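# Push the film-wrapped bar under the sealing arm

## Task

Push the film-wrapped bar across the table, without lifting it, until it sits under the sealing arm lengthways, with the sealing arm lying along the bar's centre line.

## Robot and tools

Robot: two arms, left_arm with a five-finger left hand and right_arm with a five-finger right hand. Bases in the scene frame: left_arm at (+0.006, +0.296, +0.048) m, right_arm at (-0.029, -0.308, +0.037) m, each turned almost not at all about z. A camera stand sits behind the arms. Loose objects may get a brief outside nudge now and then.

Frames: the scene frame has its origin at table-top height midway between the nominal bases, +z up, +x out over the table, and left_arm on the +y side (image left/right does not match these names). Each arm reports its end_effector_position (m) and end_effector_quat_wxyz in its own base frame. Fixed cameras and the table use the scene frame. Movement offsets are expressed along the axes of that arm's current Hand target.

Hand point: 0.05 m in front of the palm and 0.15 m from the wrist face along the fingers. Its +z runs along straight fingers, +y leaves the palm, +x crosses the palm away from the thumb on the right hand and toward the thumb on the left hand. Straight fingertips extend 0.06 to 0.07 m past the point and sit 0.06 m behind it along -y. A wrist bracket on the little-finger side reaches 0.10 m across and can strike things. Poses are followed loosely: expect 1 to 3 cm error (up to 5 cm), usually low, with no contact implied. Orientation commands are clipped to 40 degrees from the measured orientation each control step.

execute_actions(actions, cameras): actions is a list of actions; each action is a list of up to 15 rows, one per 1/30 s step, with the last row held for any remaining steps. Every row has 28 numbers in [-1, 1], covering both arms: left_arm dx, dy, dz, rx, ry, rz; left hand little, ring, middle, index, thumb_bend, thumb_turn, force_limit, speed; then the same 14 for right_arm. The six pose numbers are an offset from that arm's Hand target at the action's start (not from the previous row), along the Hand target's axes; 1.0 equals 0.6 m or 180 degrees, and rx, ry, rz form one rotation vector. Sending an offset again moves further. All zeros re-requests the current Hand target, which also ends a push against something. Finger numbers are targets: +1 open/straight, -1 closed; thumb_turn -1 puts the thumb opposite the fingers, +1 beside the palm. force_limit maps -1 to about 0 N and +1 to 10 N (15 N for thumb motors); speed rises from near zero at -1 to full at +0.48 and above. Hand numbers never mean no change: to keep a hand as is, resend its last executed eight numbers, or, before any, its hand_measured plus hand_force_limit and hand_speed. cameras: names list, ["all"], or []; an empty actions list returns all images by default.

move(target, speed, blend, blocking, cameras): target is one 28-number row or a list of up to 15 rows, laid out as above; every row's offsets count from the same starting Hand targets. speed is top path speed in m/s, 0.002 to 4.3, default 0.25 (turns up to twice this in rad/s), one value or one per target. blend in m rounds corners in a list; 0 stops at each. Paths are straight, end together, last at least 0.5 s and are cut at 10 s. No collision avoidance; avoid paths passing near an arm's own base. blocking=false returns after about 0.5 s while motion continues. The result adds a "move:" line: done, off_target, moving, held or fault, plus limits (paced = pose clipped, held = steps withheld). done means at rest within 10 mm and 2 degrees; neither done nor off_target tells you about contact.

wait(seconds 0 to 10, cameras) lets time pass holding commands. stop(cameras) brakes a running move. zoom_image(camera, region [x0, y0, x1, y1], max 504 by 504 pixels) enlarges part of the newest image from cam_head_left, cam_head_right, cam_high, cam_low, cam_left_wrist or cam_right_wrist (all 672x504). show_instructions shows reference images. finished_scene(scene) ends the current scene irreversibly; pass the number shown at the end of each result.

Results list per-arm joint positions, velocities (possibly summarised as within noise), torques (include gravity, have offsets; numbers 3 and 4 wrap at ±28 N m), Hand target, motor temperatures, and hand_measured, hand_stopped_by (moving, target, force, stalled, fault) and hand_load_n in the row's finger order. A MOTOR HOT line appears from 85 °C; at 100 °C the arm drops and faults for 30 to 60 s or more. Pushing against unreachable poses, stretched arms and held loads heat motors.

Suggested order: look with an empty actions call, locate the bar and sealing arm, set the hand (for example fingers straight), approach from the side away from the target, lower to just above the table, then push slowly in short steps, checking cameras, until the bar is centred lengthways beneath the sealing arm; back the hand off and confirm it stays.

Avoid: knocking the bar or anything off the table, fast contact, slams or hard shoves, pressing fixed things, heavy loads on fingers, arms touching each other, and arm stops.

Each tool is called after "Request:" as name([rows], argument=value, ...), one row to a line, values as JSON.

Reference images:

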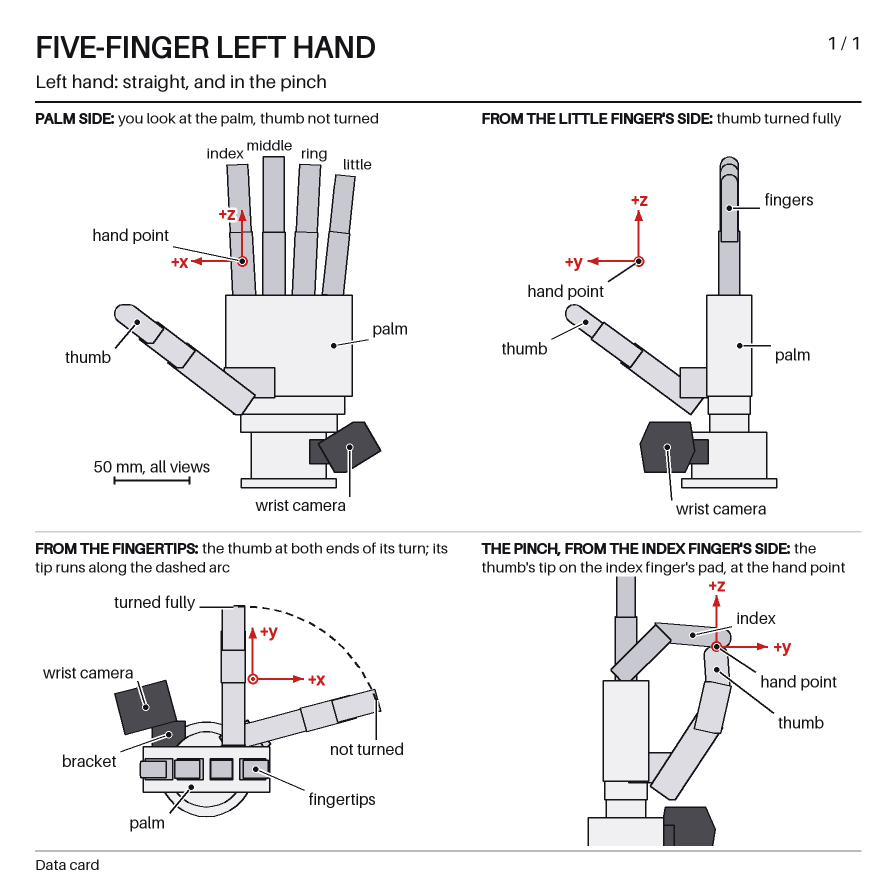

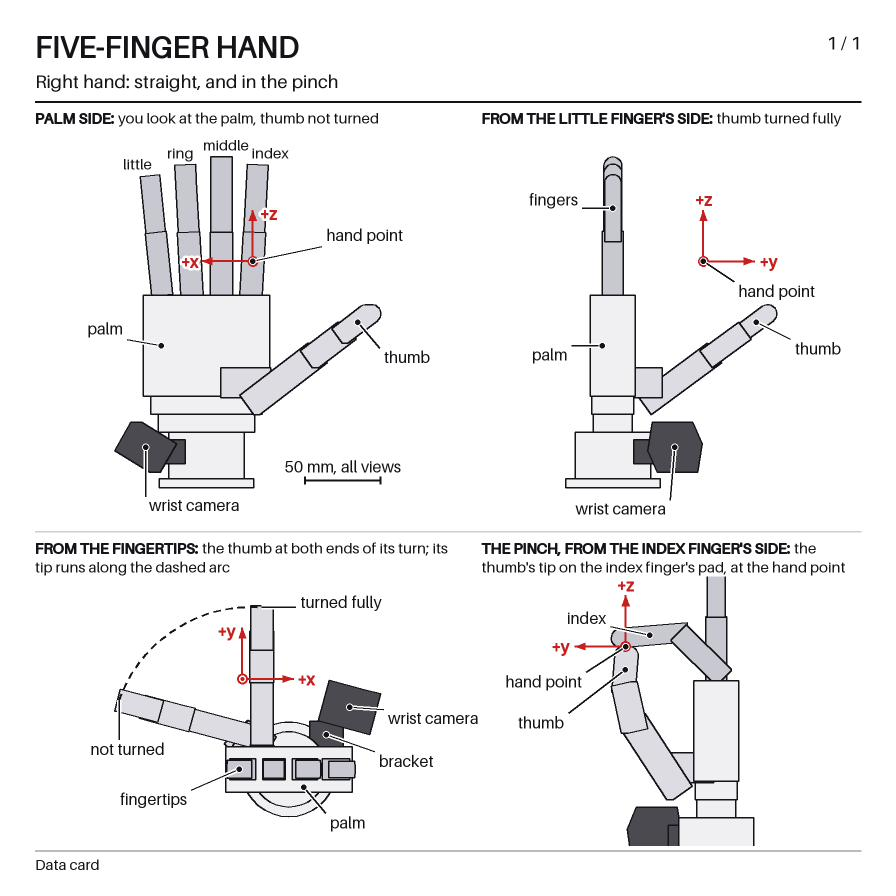

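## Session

Request:
execute_actions(actions=[])

Request:
zoom_image(camera="cam_head_left", region=[200, 140, 500, 340])

Request:
zoom_image(camera="cam_high", region=[240, 150, 500, 345])

Scene clock: 0.00 s.
left_arm: end_effector_position=(+0.0848, -0.2537, +0.0563) hand_measured=(+1.000, +1.000, +1.000, +1.000, +1.000, +1.000) hand_load_n=(+0.0, +0.0, +0.0, +0.0, +0.0, +0.0) hand_stopped_by=(target, target, target, target, target, target) hand_force_limit=0.00 hand_speed=-0.80 end_effector_quat_wxyz=(-0.031, +0.898, -0.258, -0.355) | right_arm: end_effector_position=(+0.2188, +0.0892, +0.2172) hand_measured=(+1.000, +1.000, +1.000, +1.000, +1.000, +1.000) hand_load_n=(+0.0, +0.0, +0.0, +0.0, +0.0, +0.0) hand_stopped_by=(target, target, target, target, target, target) hand_force_limit=0.00 hand_speed=-0.80 end_effector_quat_wxyz=(+0.383, -0.061, +0.897, +0.213)
Joint positions: left_arm=[-0.825 1.515 0.832 -1.563 0.299 -1.731] | right_arm=[-0.497 0.3 0.433 -1.155 -0.764 1.164]
Joint velocities: within noise
Joint torques (N m): no reading
Motor temperatures (°C): left_arm=[31 29 35 30 28 29] | right_arm=[32 29 34 31 30 30]
Heat: left arm: hottest elbow 35 °C; right arm: hottest elbow 34 °C.
Hand target: left_arm +0.0891, -0.2584, +0.0595; -0.028, +0.900, -0.259, -0.350 | right_arm +0.2212, +0.0879, +0.2304; +0.394, -0.066, +0.893, +0.206

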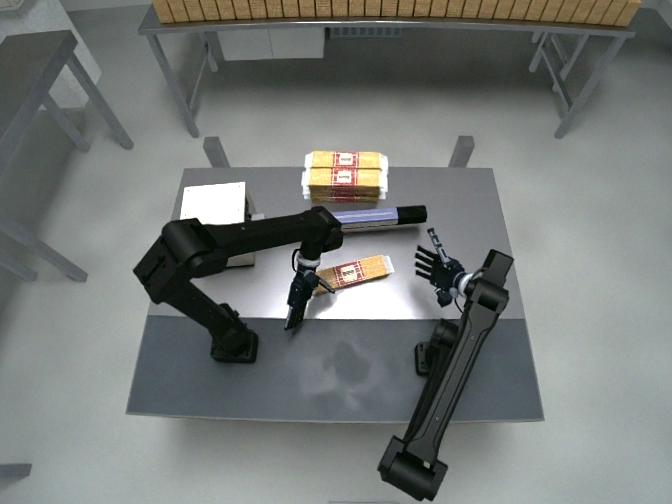

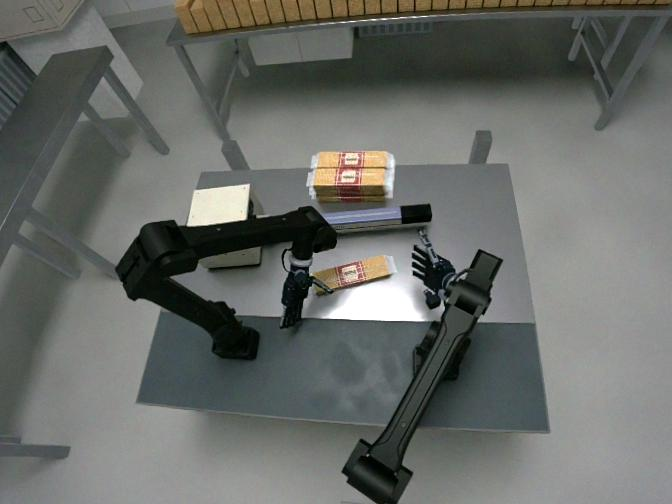

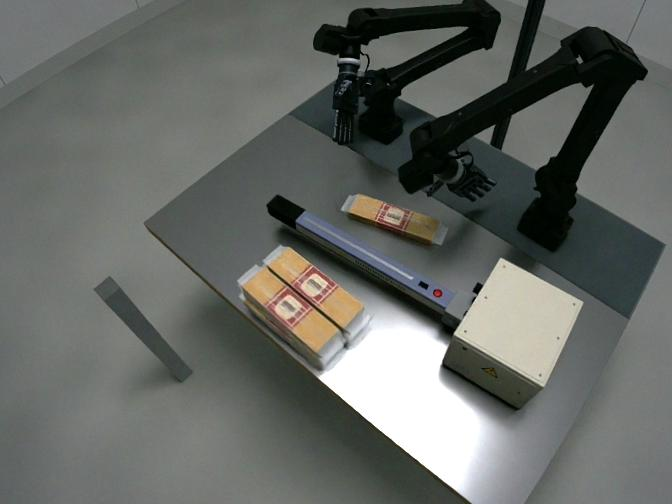

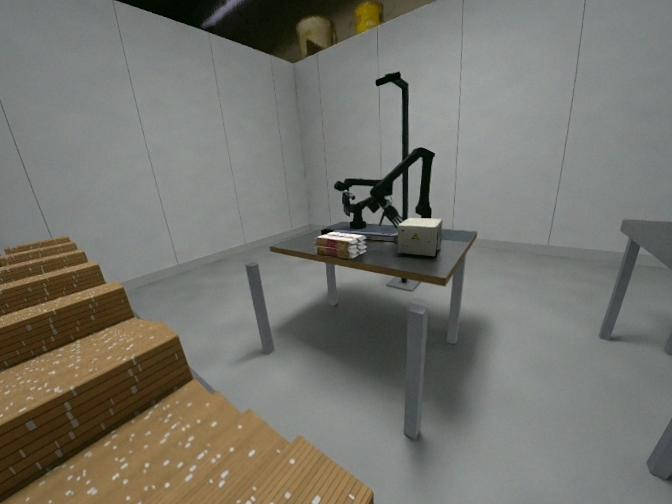

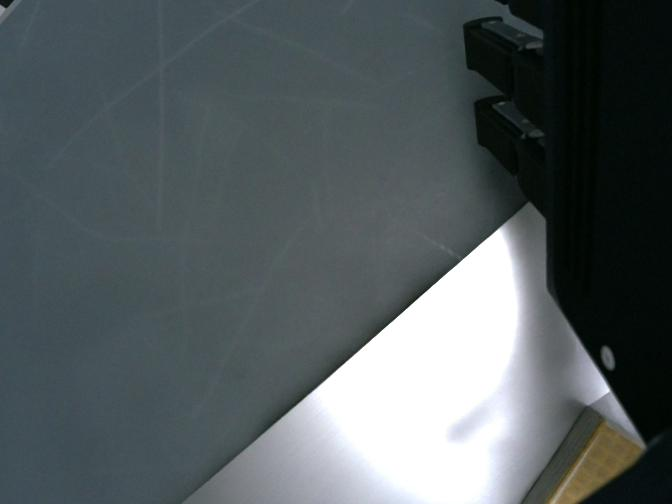

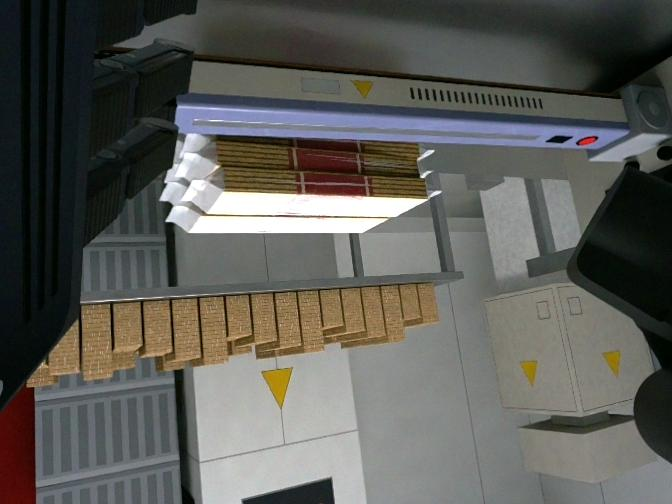

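Scaled by 1.680 from the camera's 672x504 image, which has a finer 960x720 frame.

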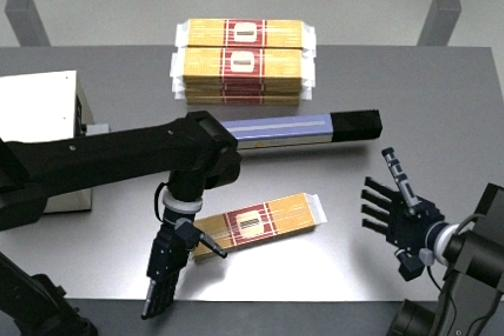

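Scaled by 1.938 from the camera's 672x504 image, which has a finer 960x720 frame.

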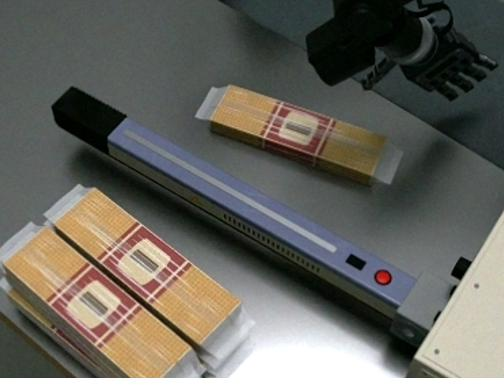

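Request:
move([
  [-0.1397,0.0284,-0.1634,0,0,0,1,1,1,1,1,1,0,-0.8,0,0,0,0,0,0,1,1,1,1,1,1,0,-0.8],
  [-0.209,-0.4772,-0.3247,0.0273,0.2270,-0.0490,1,1,1,1,1,1,0,-0.8,0,0,0,0,0,0,1,1,1,1,1,1,0,-0.8],
  [-0.209,-0.4772,-0.3247,0.0273,0.2270,-0.0490,1,1,1,1,1,1,0,-0.8,0.236,0.380,-0.004,-0.0937,0.2905,-0.4455,1,1,1,1,1,1,0,-0.8],
], speed=0.3, blend=0.02, cameras=["cam_head_left","cam_high","cam_right_wrist"])

Scene clock: 70.47 s.
left_arm: end_effector_position=(+0.2548, -0.0075, +0.2331) hand_measured=(+1.000, +1.000, +1.000, +1.000, +1.000, +1.000) hand_load_n=(+0.0, +0.0, +0.0, +0.0, -0.5, +0.0) hand_stopped_by=(target, target, target, target, target, target) hand_force_limit=0.00 hand_speed=-0.80 end_effector_quat_wxyz=(+0.009, +0.979, -0.201, -0.022) | right_arm: end_effector_position=(+0.0576, +0.2855, +0.1812) hand_measured=(+1.000, +1.000, +1.000, +1.000, +1.000, +1.000) hand_load_n=(+0.0, +0.0, +0.0, +0.0, +0.0, +0.0) hand_stopped_by=(target, target, target, target, target, target) hand_force_limit=0.00 hand_speed=-0.80 end_effector_quat_wxyz=(+0.000, +0.723, -0.690, +0.024)
Joint positions: left_arm=[0.236 1.039 1.063 -1.642 -0.002 -0.93] | right_arm=[1.17 1.095 0.974 -1.466 0.044 1.124]
Joint torques (N m): left_arm=[-0.32 -4.66 10.35 0.39 0.21 0.16] | right_arm=[0.38 -7.3 12.63 -0.03 0.21 -0.06]
Motor temperatures (°C): left_arm=[31 30 38 30 28 29] | right_arm=[32 29 42 31 30 30]
Heat: left arm: hottest elbow 38 °C; right arm: hottest elbow 42 °C.
Hand target: left_arm +0.2702, -0.0001, +0.2496; +0.000, +0.980, -0.199, +0.000 | right_arm +0.0592, +0.2997, +0.2001; -0.019, +0.731, -0.682, +0.018
Off the commanded pose: left_arm 0.024 m, 3 deg | right_arm 0.024 m, 3 deg.
move: off_target (left_arm, right_arm)
Images, in order (width x height): cam_head_left 672x504, cam_high 672x504, cam_right_wrist 672x504.

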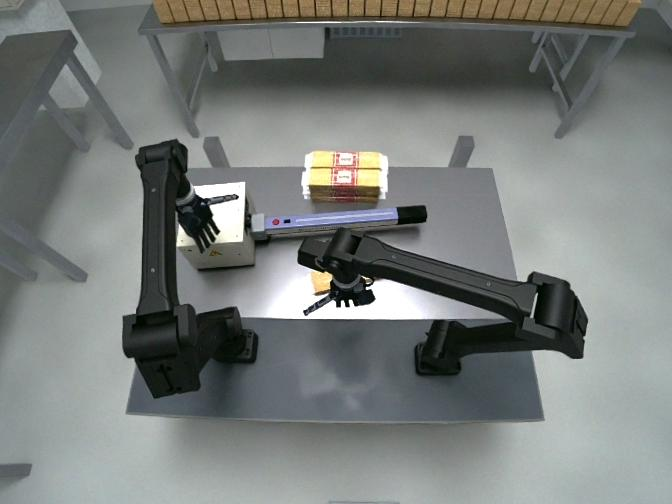

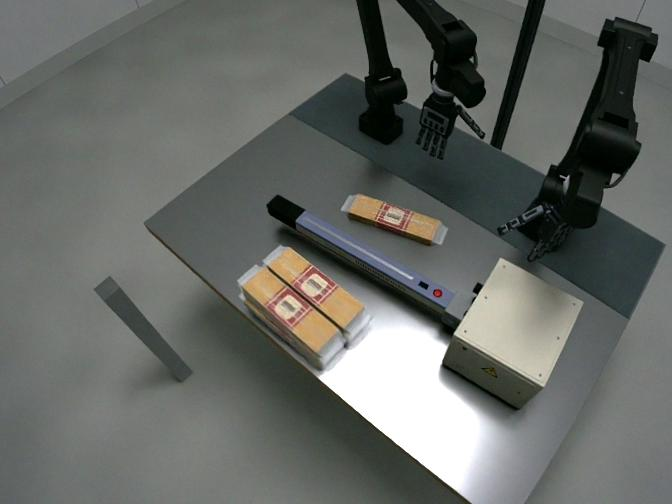

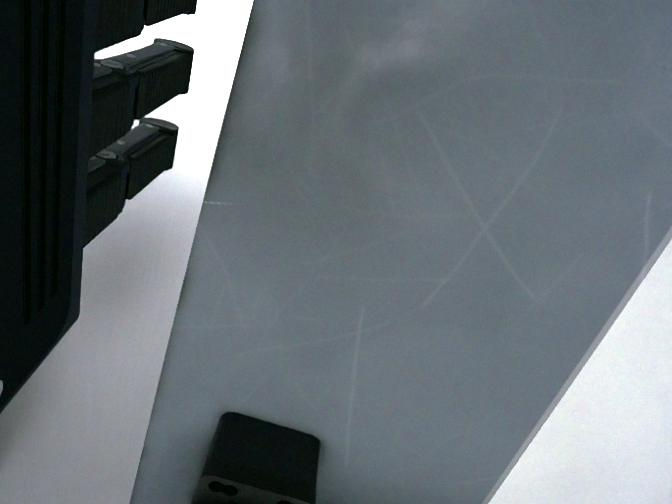

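Request:
move(target=[0,0,0,0,0,0,1,1,1,1,1,1,0,-0.8,0,0.012,0.2297,0,0,0,1,1,1,1,1,1,0,-0.8], speed=0.25, cameras=["cam_head_left","cam_high","cam_right_wrist"])

Request:
zoom_image(camera="cam_high", region=[320, 130, 480, 250])

Request:
zoom_image(camera="cam_head_left", region=[260, 190, 460, 340])

Scene clock: 81.43 s.
left_arm: end_effector_position=(+0.2548, -0.0075, +0.2331) hand_measured=(+1.000, +1.000, +1.000, +1.000, +1.000, +1.000) hand_load_n=(+0.0, +0.0, +0.0, +0.0, +0.0, +0.0) hand_stopped_by=(target, target, target, target, target, target) hand_force_limit=0.00 hand_speed=-0.80 end_effector_quat_wxyz=(+0.009, +0.979, -0.201, -0.022) | right_arm: end_effector_position=(+0.0629, +0.2974, +0.0645) hand_measured=(+1.000, +1.000, +1.000, +1.000, +1.000, +1.000) hand_load_n=(+0.0, +0.0, +0.0, +0.0, +0.0, +0.0) hand_stopped_by=(target, target, target, target, target, target) hand_force_limit=0.00 hand_speed=-0.80 end_effector_quat_wxyz=(-0.018, +0.724, -0.689, +0.018)
Joint positions: left_arm=[0.236 1.039 1.063 -1.642 -0.002 -0.93] | right_arm=[1.17 1.208 0.737 -1.08 0.046 1.121]
Joint torques (N m): left_arm=[-0.32 -4.72 10.33 0.38 0.21 0.15] | right_arm=[0.73 -7.47 7.51 1.1 0.12 0.02]
Heat: left arm: hottest elbow 40 °C; right arm: hottest elbow 43 °C.
Hand target: left_arm +0.2702, -0.0001, +0.2496; +0.000, +0.980, -0.199, +0.000 | right_arm +0.0593, +0.2995, +0.0621; -0.019, +0.731, -0.682, +0.018
Off the commanded pose: left_arm 0.024 m, 3 deg | right_arm 0.005 m, 1 deg.
move: off_target (left_arm)
Images, in order (width x height): cam_head_left 672x504, cam_high 672x504, cam_right_wrist 672x504.

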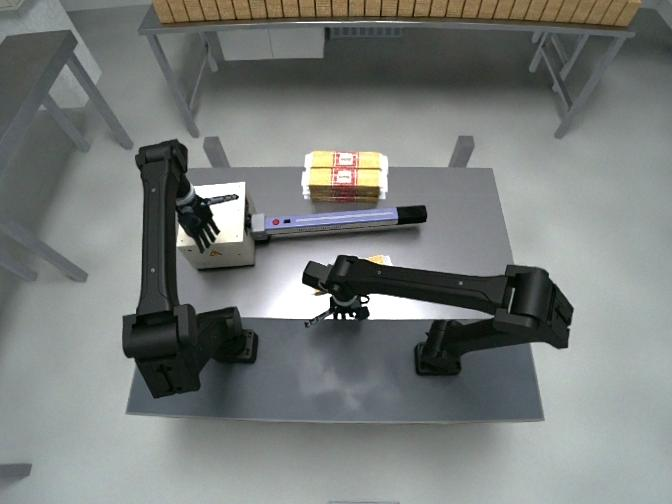

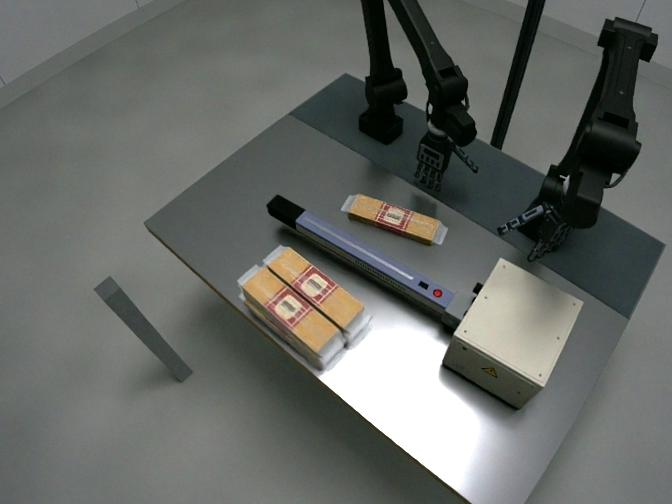

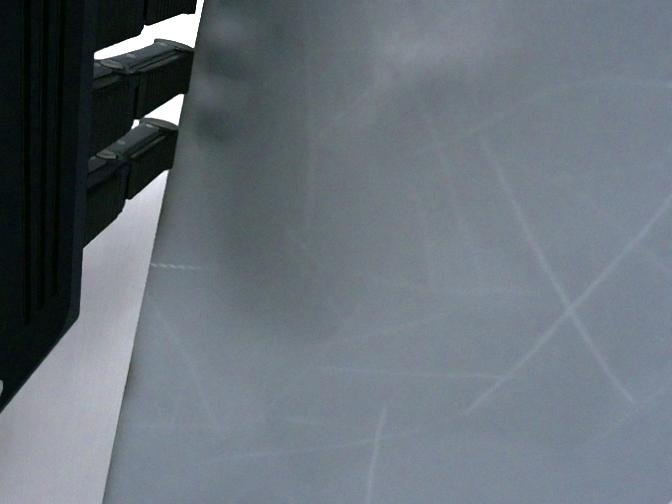

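Scaled by 3.150 from the camera's 672x504 image, which has a finer 960x720 frame.

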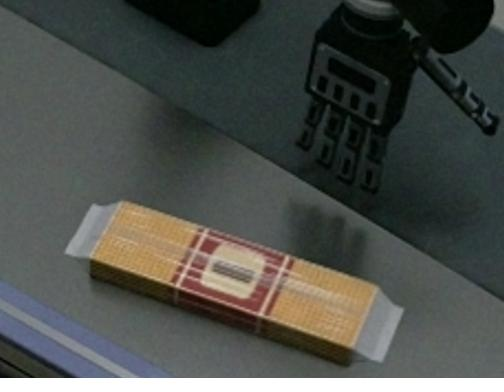

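Scaled by 2.520 from the camera's 672x504 image, which has a finer 960x720 frame.

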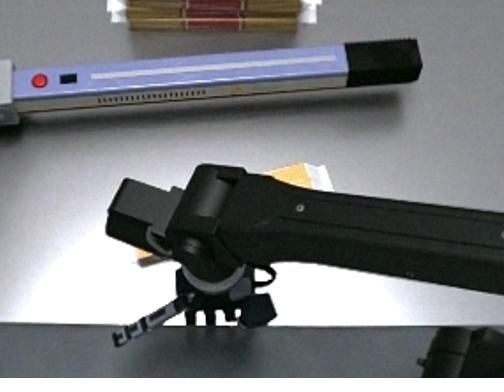

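Request:
move([
  [0,0,0,0,0,0,1,1,1,1,1,1,0,-0.8,0,0.0015,0.0283,0,0,0,1,1,1,1,1,1,0,-0.8],
  [0,0,0,0,0,0,1,1,1,1,1,1,0,-0.8,0.0175,-0.2478,0.0363,0,0,0,1,1,1,1,1,1,0,-0.8],
], speed=0.1, cameras=["cam_head_left","cam_high"])

Request:
zoom_image(camera="cam_high", region=[320, 150, 480, 270])

Request:
zoom_image(camera="cam_head_left", region=[260, 190, 460, 340])

Scene clock: 95.00 s.
left_arm: end_effector_position=(+0.2548, -0.0075, +0.2331) hand_measured=(+1.000, +1.000, +1.000, +1.000, +1.000, +1.000) hand_load_n=(+0.0, +0.0, +0.0, +0.0, +0.0, +0.0) hand_stopped_by=(target, target, target, target, target, target) hand_force_limit=0.00 hand_speed=-0.80 end_effector_quat_wxyz=(+0.009, +0.979, -0.201, -0.022) | right_arm: end_effector_position=(+0.1762, +0.2857, +0.0428) hand_measured=(+1.000, +1.000, +1.000, +1.000, +1.000, +1.000) hand_load_n=(+0.0, +0.0, -6.0, -1.0, +0.0, +0.0) hand_stopped_by=(target, target, target, target, target, target) hand_force_limit=0.00 hand_speed=-0.80 end_effector_quat_wxyz=(+0.007, +0.742, -0.670, +0.009)
Joint positions: left_arm=[0.236 1.039 1.063 -1.642 -0.002 -0.93] | right_arm=[0.84 1.427 0.865 -1.023 0.017 0.738]
Joint torques (N m): left_arm=[-0.32 -4.66 10.33 0.38 0.21 0.15] | right_arm=[-2.84 -8.82 11.04 1.48 1.02 0.14]
Heat: left arm: hottest elbow 41 °C; right arm: hottest elbow 42 °C.
Hand target: left_arm +0.2702, -0.0001, +0.2496; +0.000, +0.980, -0.199, +0.000 | right_arm +0.2093, +0.2995, +0.0482; -0.019, +0.731, -0.682, +0.018
Off the commanded pose: left_arm 0.024 m, 3 deg | right_arm 0.036 m, 4 deg.
move: off_target (left_arm, right_arm)
Images, in order (width x height): cam_head_left 672x504, cam_high 672x504.

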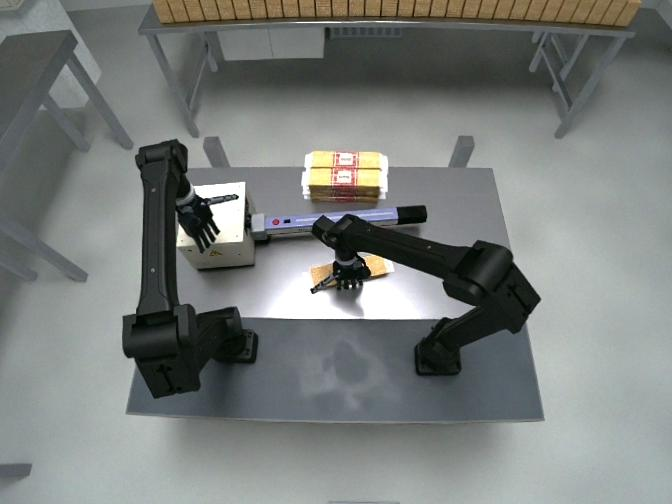

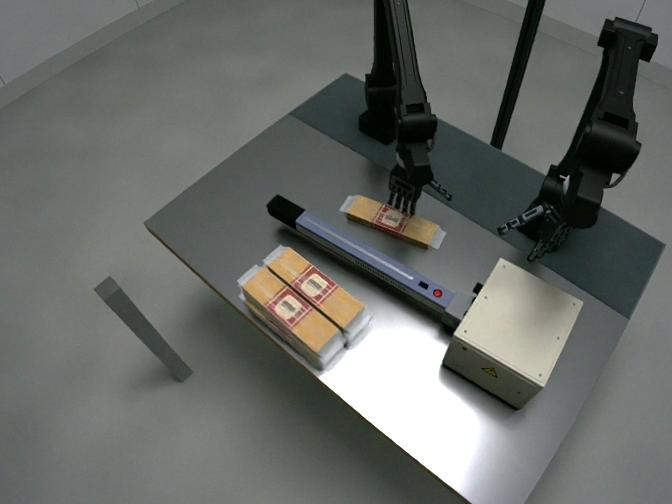

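Scaled by 3.150 from the camera's 672x504 image, which has a finer 960x720 frame.

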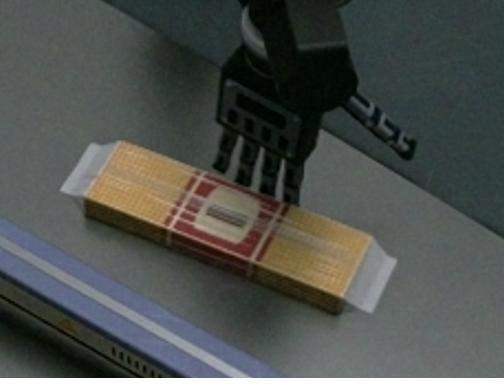

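Scaled by 2.520 from the camera's 672x504 image, which has a finer 960x720 frame.

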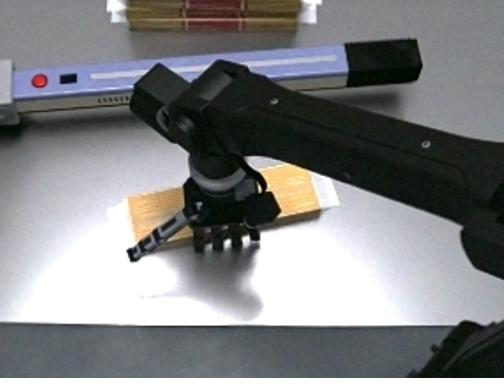

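Request:
move(target=[0,0,0,0,0,0,1,1,1,1,1,1,0,-0.8,0,0.0158,-0.0175,0,0,0,1,1,1,1,1,1,0,-0.8], speed=0.1, cameras=["cam_high"])

Request:
zoom_image(camera="cam_high", region=[340, 150, 460, 240])

Scene clock: 102.07 s.
left_arm: end_effector_position=(+0.2548, -0.0075, +0.2331) hand_measured=(+1.000, +1.000, +1.000, +1.000, +1.000, +1.000) hand_load_n=(+0.5, +0.0, +0.0, +0.0, +0.0, +0.0) hand_stopped_by=(target, target, target, target, target, target) hand_force_limit=0.00 hand_speed=-0.80 end_effector_quat_wxyz=(+0.009, +0.979, -0.201, -0.022) | right_arm: end_effector_position=(+0.1765, +0.2852, +0.0430) hand_measured=(+1.000, +1.000, +1.000, +1.000, +1.000, +1.000) hand_load_n=(-0.5, +0.0, -1.0, -1.5, +0.0, +0.0) hand_stopped_by=(target, target, target, target, target, target) hand_force_limit=0.00 hand_speed=-0.80 end_effector_quat_wxyz=(+0.008, +0.741, -0.672, +0.010)
Joint positions: left_arm=[0.236 1.039 1.063 -1.642 -0.002 -0.93] | right_arm=[0.84 1.426 0.866 -1.027 0.021 0.743]
Joint torques (N m): left_arm=[-0.32 -4.66 10.33 0.36 0.22 0.15] | right_arm=[-1.85 -11.46 10.76 0.38 0.79 0.17]
Heat: left arm: hottest elbow 42 °C; right arm: hottest elbow 41 °C.
Hand target: left_arm +0.2702, -0.0001, +0.2496; +0.000, +0.980, -0.199, +0.000 | right_arm +0.1992, +0.2989, +0.0583; -0.019, +0.731, -0.682, +0.018
Off the commanded pose: left_arm 0.024 m, 3 deg | right_arm 0.031 m, 4 deg.
move: off_target (left_arm, right_arm)
Images, in order (width x height): cam_high 672x504.

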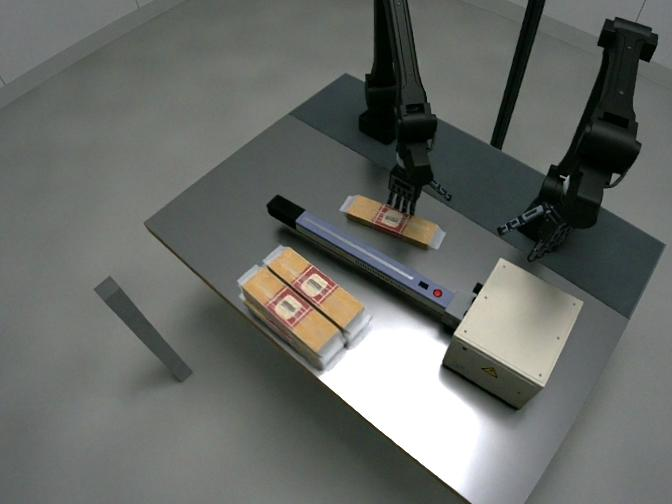

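Scaled by 4.200 from the camera's 672x504 image, which has a finer 960x720 frame.

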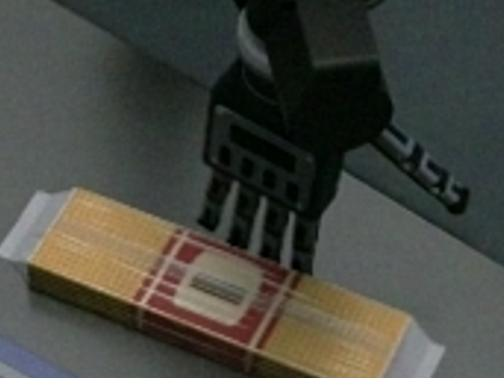

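Request:
move(target=[0,0,0,0,0,0,1,1,1,1,1,1,0,-0.8,0.0082,-0.1170,-0.0105,0,0,0,1,1,1,1,1,1,0,-0.8], speed=0.1, cameras=["cam_head_left","cam_high"])

Request:
zoom_image(camera="cam_high", region=[320, 160, 480, 280])

Request:
zoom_image(camera="cam_head_left", region=[260, 190, 420, 310])

Scene clock: 108.23 s.
left_arm: end_effector_position=(+0.2548, -0.0075, +0.2331) hand_measured=(+1.000, +1.000, +1.000, +1.000, +1.000, +1.000) hand_load_n=(+0.0, +0.0, +0.0, +0.0, +0.0, +0.0) hand_stopped_by=(target, target, target, target, target, target) hand_force_limit=0.00 hand_speed=-0.80 end_effector_quat_wxyz=(+0.009, +0.979, -0.201, -0.022) | right_arm: end_effector_position=(+0.2463, +0.2885, +0.0549) hand_measured=(+1.000, +1.000, +1.000, +1.000, +1.000, +1.000) hand_load_n=(+0.0, -1.5, +0.0, +0.0, -0.5, +0.0) hand_stopped_by=(target, target, target, target, target, target) hand_force_limit=0.00 hand_speed=-0.80 end_effector_quat_wxyz=(+0.001, +0.734, -0.679, +0.015)
Joint positions: left_arm=[0.236 1.039 1.063 -1.642 -0.002 -0.93] | right_arm=[0.72 1.524 1.012 -1.058 0.03 0.643]
Joint torques (N m): left_arm=[-0.32 -4.66 10.33 0.38 0.21 0.15] | right_arm=[-2.55 -12.22 11.54 0.12 0.17 -0.05]
Motor temperatures (°C): left_arm=[31 30 43 30 28 29] | right_arm=[32 29 41 31 30 30]
Heat: left arm: hottest elbow 43 °C; right arm: hottest elbow 41 °C.
Hand target: left_arm +0.2702, -0.0001, +0.2496; +0.000, +0.980, -0.199, +0.000 | right_arm +0.2691, +0.2988, +0.0683; -0.019, +0.731, -0.682, +0.018
Off the commanded pose: left_arm 0.024 m, 3 deg | right_arm 0.029 m, 2 deg.
move: off_target (left_arm, right_arm)
Images, in order (width x height): cam_head_left 672x504, cam_high 672x504.

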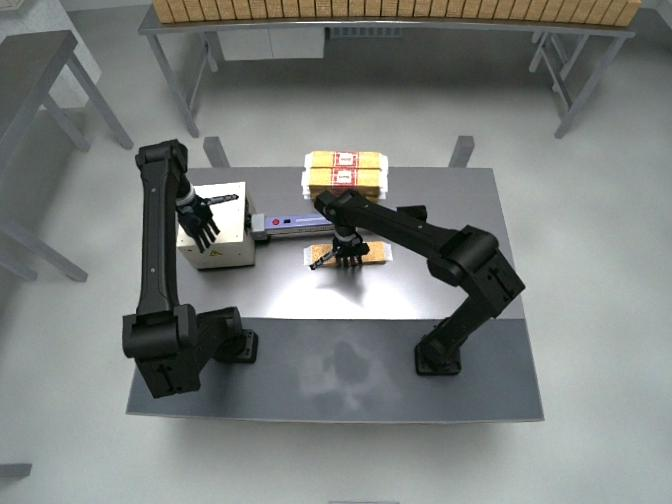

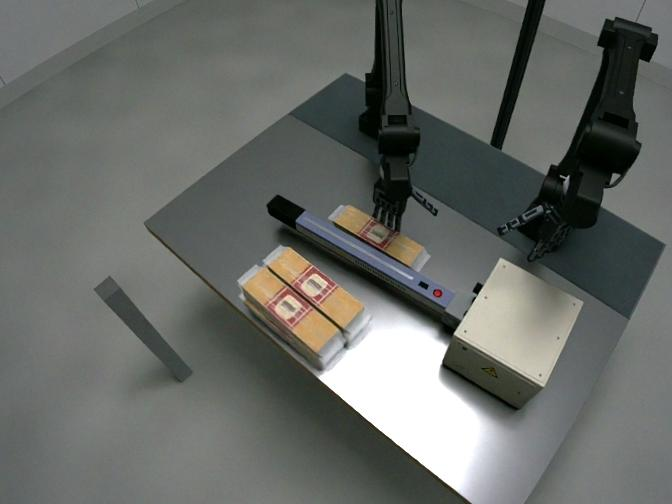

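Scaled by 3.150 from the camera's 672x504 image, which has a finer 960x720 frame.

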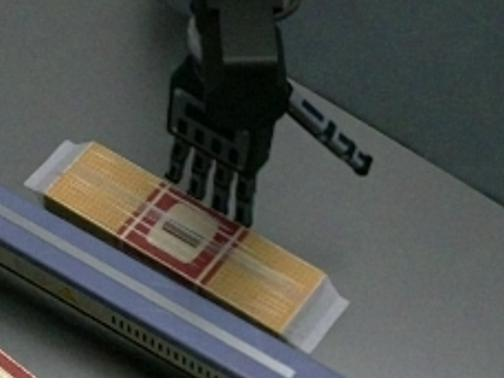

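Scaled by 3.150 from the camera's 672x504 image, which has a finer 960x720 frame.

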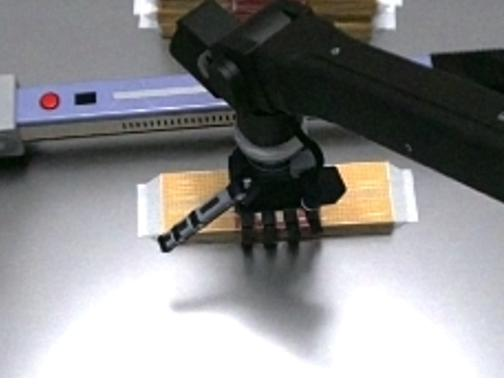

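Request:
move(target=[0,0,0,0,0,0,1,1,1,1,1,1,0,-0.8,0.0087,-0.1245,0.0065,0,-0.0004,-0.0083,1,1,1,1,1,1,0,-0.8], speed=0.1, cameras=["cam_head_left","cam_high"])

Request:
zoom_image(camera="cam_high", region=[300, 190, 460, 310])

Request:
zoom_image(camera="cam_head_left", region=[260, 180, 420, 300])

Scene clock: 120.23 s.
left_arm: end_effector_position=(+0.2548, -0.0075, +0.2331) hand_measured=(+1.000, +1.000, +1.000, +1.000, +1.000, +1.000) hand_load_n=(+0.0, +0.0, +0.0, +0.0, +0.0, +0.0) hand_stopped_by=(target, target, target, target, target, target) hand_force_limit=0.00 hand_speed=-0.80 end_effector_quat_wxyz=(+0.009, +0.979, -0.201, -0.022) | right_arm: end_effector_position=(+0.3208, +0.2913, +0.0560) hand_measured=(+1.000, +1.000, +1.000, +1.000, +1.000, +1.000) hand_load_n=(+0.0, -1.5, +0.0, +0.0, +0.0, +0.0) hand_stopped_by=(target, target, target, target, target, target) hand_force_limit=0.00 hand_speed=-0.80 end_effector_quat_wxyz=(+0.000, +0.742, -0.670, +0.014)
Joint positions: left_arm=[0.236 1.039 1.063 -1.642 -0.002 -0.93] | right_arm=[0.62 1.668 1.193 -1.09 0.028 0.517]
Joint torques (N m): left_arm=[-0.32 -4.66 10.35 0.38 0.21 0.16] | right_arm=[-2.37 -13.68 11.82 0.24 0 -0.04]
Heat: left arm: hottest elbow 44 °C; right arm: hottest elbow 41 °C.
Hand target: left_arm +0.2702, -0.0001, +0.2496; +0.000, +0.980, -0.199, +0.000 | right_arm +0.3441, +0.2988, +0.0682; -0.019, +0.740, -0.672, +0.018
Off the commanded pose: left_arm 0.024 m, 3 deg | right_arm 0.027 m, 2 deg.
move: off_target (left_arm, right_arm)
Images, in order (width x height): cam_head_left 672x504, cam_high 672x504.

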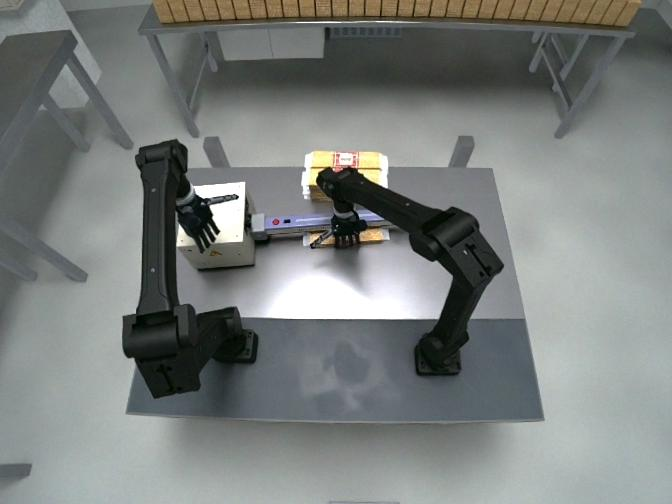

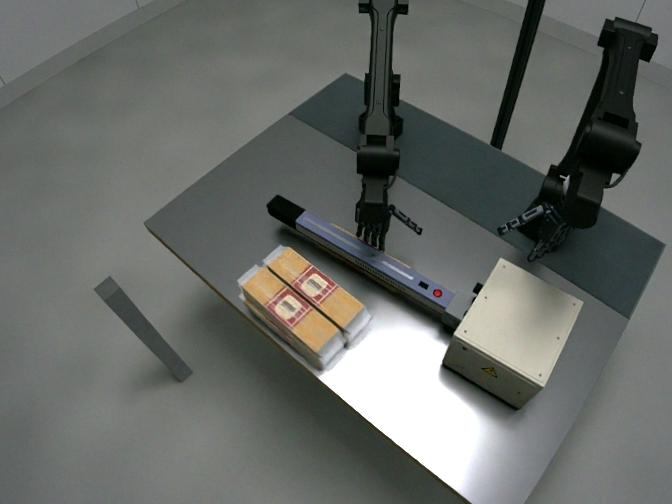

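Scaled by 3.150 from the camera's 672x504 image, which has a finer 960x720 frame.

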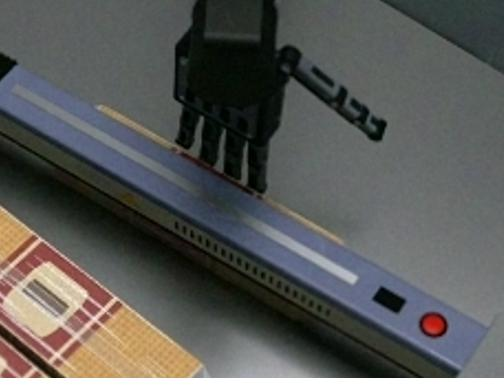

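Scaled by 3.150 from the camera's 672x504 image, which has a finer 960x720 frame.

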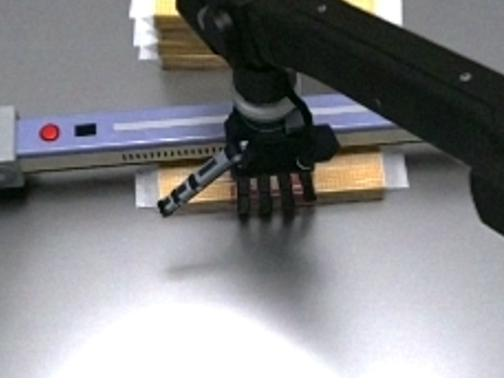

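Request:
zoom_image(camera="cam_head_left", region=[300, 205, 400, 255])

Scaled by 5.040 from the camera's 672x504 image, which has a finer 960x720 frame.

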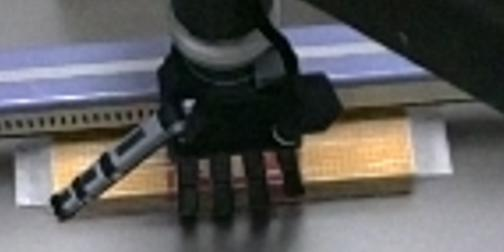

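Request:
move(target=[0,0,0,0,0,0,1,1,1,1,1,1,0,-0.8,0.0030,-0.0432,0.0022,0,0,0,1,1,1,1,1,1,0,-0.8], speed=0.08, cameras=["cam_head_left","cam_high"])

Request:
zoom_image(camera="cam_high", region=[300, 210, 420, 300])

Request:
zoom_image(camera="cam_head_left", region=[300, 205, 400, 255])

Scene clock: 131.23 s.
left_arm: end_effector_position=(+0.2548, -0.0075, +0.2331) hand_measured=(+1.000, +1.000, +1.000, +1.000, +1.000, +1.000) hand_load_n=(+0.0, +0.0, +0.0, +0.0, +0.0, +0.0) hand_stopped_by=(target, target, target, target, target, target) hand_force_limit=0.00 hand_speed=-0.80 end_effector_quat_wxyz=(+0.009, +0.979, -0.201, -0.022) | right_arm: end_effector_position=(+0.3459, +0.2933, +0.0565) hand_measured=(+1.000, +1.000, +1.000, +1.000, +1.000, +1.000) hand_load_n=(+0.0, -1.0, -0.5, +0.0, -0.5, +0.0) hand_stopped_by=(target, target, target, target, target, target) hand_force_limit=0.00 hand_speed=-0.80 end_effector_quat_wxyz=(+0.000, +0.743, -0.669, +0.014)
Joint positions: left_arm=[0.236 1.039 1.063 -1.642 -0.002 -0.93] | right_arm=[0.593 1.72 1.262 -1.108 0.027 0.489]
Joint torques (N m): left_arm=[-0.38 -4.66 10.32 0.39 0.21 0.15] | right_arm=[-2.49 -14.8 11.77 0.39 0.01 -0.05]
Heat: left arm: hottest elbow 44 °C; right arm: hottest elbow 43 °C.
Hand target: left_arm +0.2702, -0.0001, +0.2496; +0.000, +0.980, -0.199, +0.000 | right_arm +0.3702, +0.2994, +0.0683; -0.019, +0.740, -0.672, +0.018
Off the commanded pose: left_arm 0.024 m, 3 deg | right_arm 0.028 m, 2 deg.
move: off_target (left_arm, right_arm)
Images, in order (width x height): cam_head_left 672x504, cam_high 672x504.

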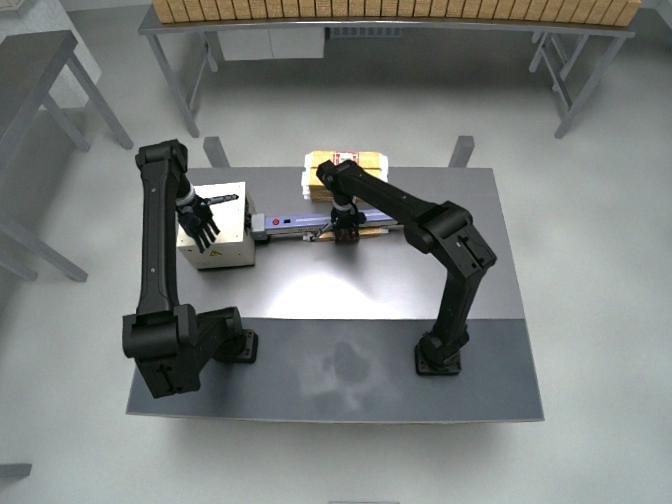

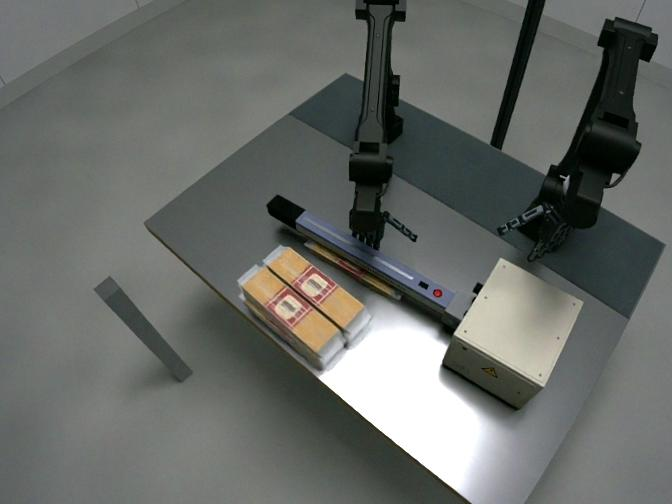

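Scaled by 4.200 from the camera's 672x504 image, which has a finer 960x720 frame.

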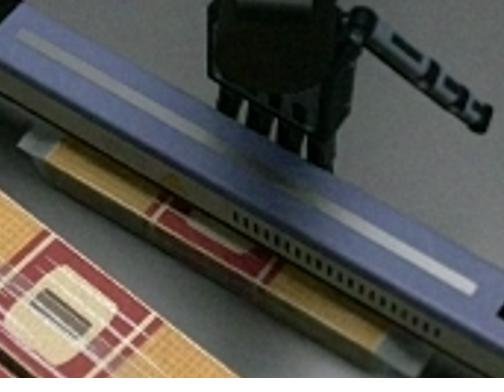

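Scaled by 5.040 from the camera's 672x504 image, which has a finer 960x720 frame.

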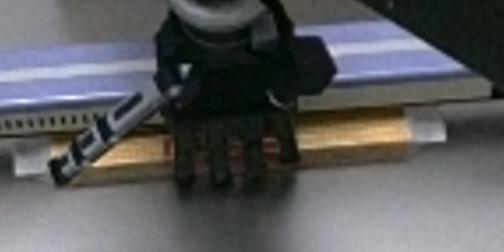

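Request:
zoom_image(camera="cam_high", region=[300, 230, 400, 305])

Scaled by 5.040 from the camera's 672x504 image, which has a finer 960x720 frame.

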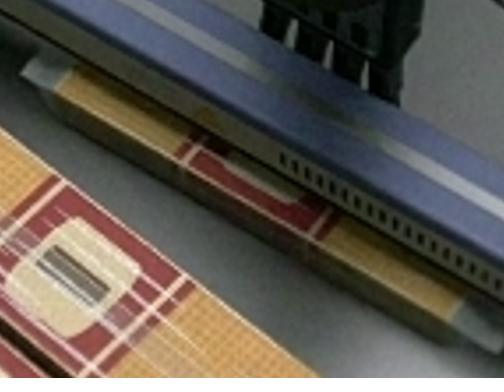

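Request:
move(target=[0,0,0,0,0,0,1,1,1,1,1,1,0,-0.8,0.0006,-0.0083,0.0004,0,0,0,1,1,1,1,1,1,0,-0.8], speed=0.08, cameras=["cam_head_left","cam_high"])

Request:
zoom_image(camera="cam_high", region=[300, 230, 400, 305])

Request:
zoom_image(camera="cam_head_left", region=[300, 205, 400, 255])

Scene clock: 146.87 s.
left_arm: end_effector_position=(+0.2548, -0.0075, +0.2331) hand_measured=(+1.000, +1.000, +1.000, +1.000, +1.000, +1.000) hand_load_n=(+0.0, +0.0, +0.0, +0.0, +0.0, +0.0) hand_stopped_by=(target, target, target, target, target, target) hand_force_limit=0.00 hand_speed=-0.80 end_effector_quat_wxyz=(+0.009, +0.979, -0.201, -0.022) | right_arm: end_effector_position=(+0.3495, +0.2938, +0.0563) hand_measured=(+1.000, +1.000, +1.000, +1.000, +1.000, +1.000) hand_load_n=(+0.0, -1.0, -0.5, +0.0, +0.0, +0.5) hand_stopped_by=(target, target, target, target, target, target) hand_force_limit=0.00 hand_speed=-0.80 end_effector_quat_wxyz=(+0.001, +0.744, -0.668, +0.013)
Joint positions: left_arm=[0.236 1.039 1.063 -1.642 -0.002 -0.93] | right_arm=[0.59 1.729 1.275 -1.112 0.026 0.483]
Joint torques (N m): left_arm=[-0.32 -4.66 10.33 0.39 0.21 0.16] | right_arm=[-1.96 -15.79 11.77 0.39 0.02 0.04]
Heat: left arm: hottest elbow 45 °C; right arm: hottest elbow 44 °C.
Hand target: left_arm +0.2702, -0.0001, +0.2496; +0.000, +0.980, -0.199, +0.000 | right_arm +0.3752, +0.2996, +0.0684; -0.019, +0.740, -0.672, +0.018
Off the commanded pose: left_arm 0.024 m, 3 deg | right_arm 0.029 m, 2 deg.
move: off_target (left_arm, right_arm)
Images, in order (width x height): cam_head_left 672x504, cam_high 672x504.

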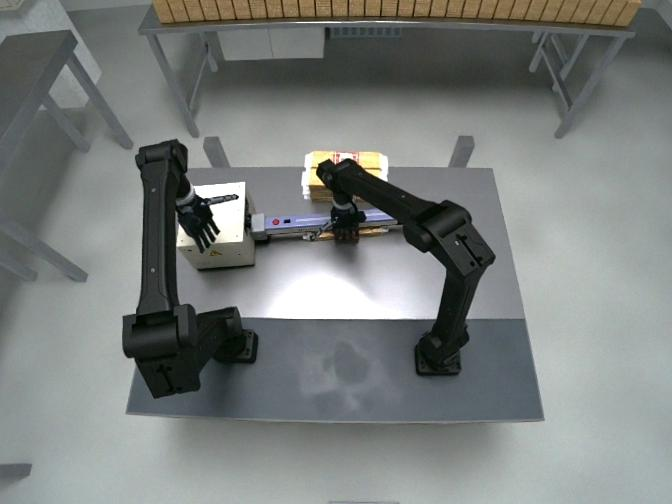

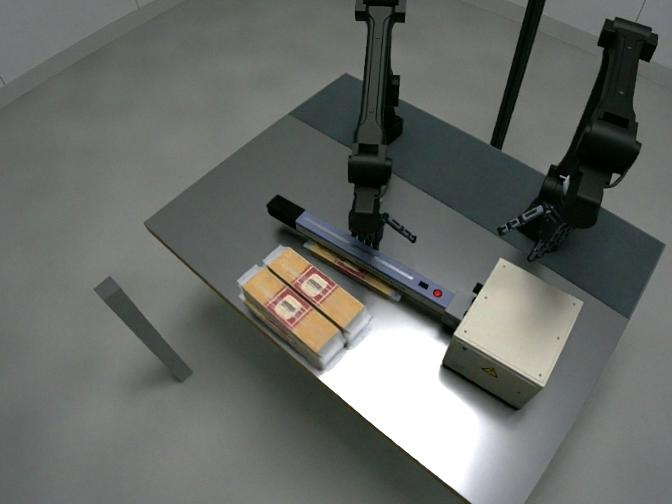

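Scaled by 5.040 from the camera's 672x504 image, which has a finer 960x720 frame.

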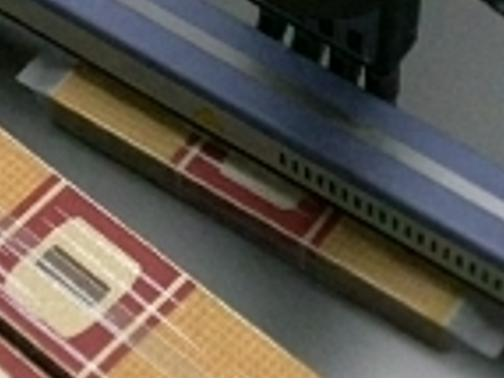

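Scaled by 5.040 from the camera's 672x504 image, which has a finer 960x720 frame.

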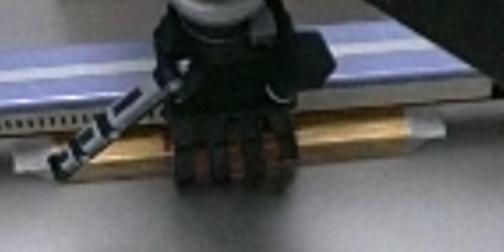

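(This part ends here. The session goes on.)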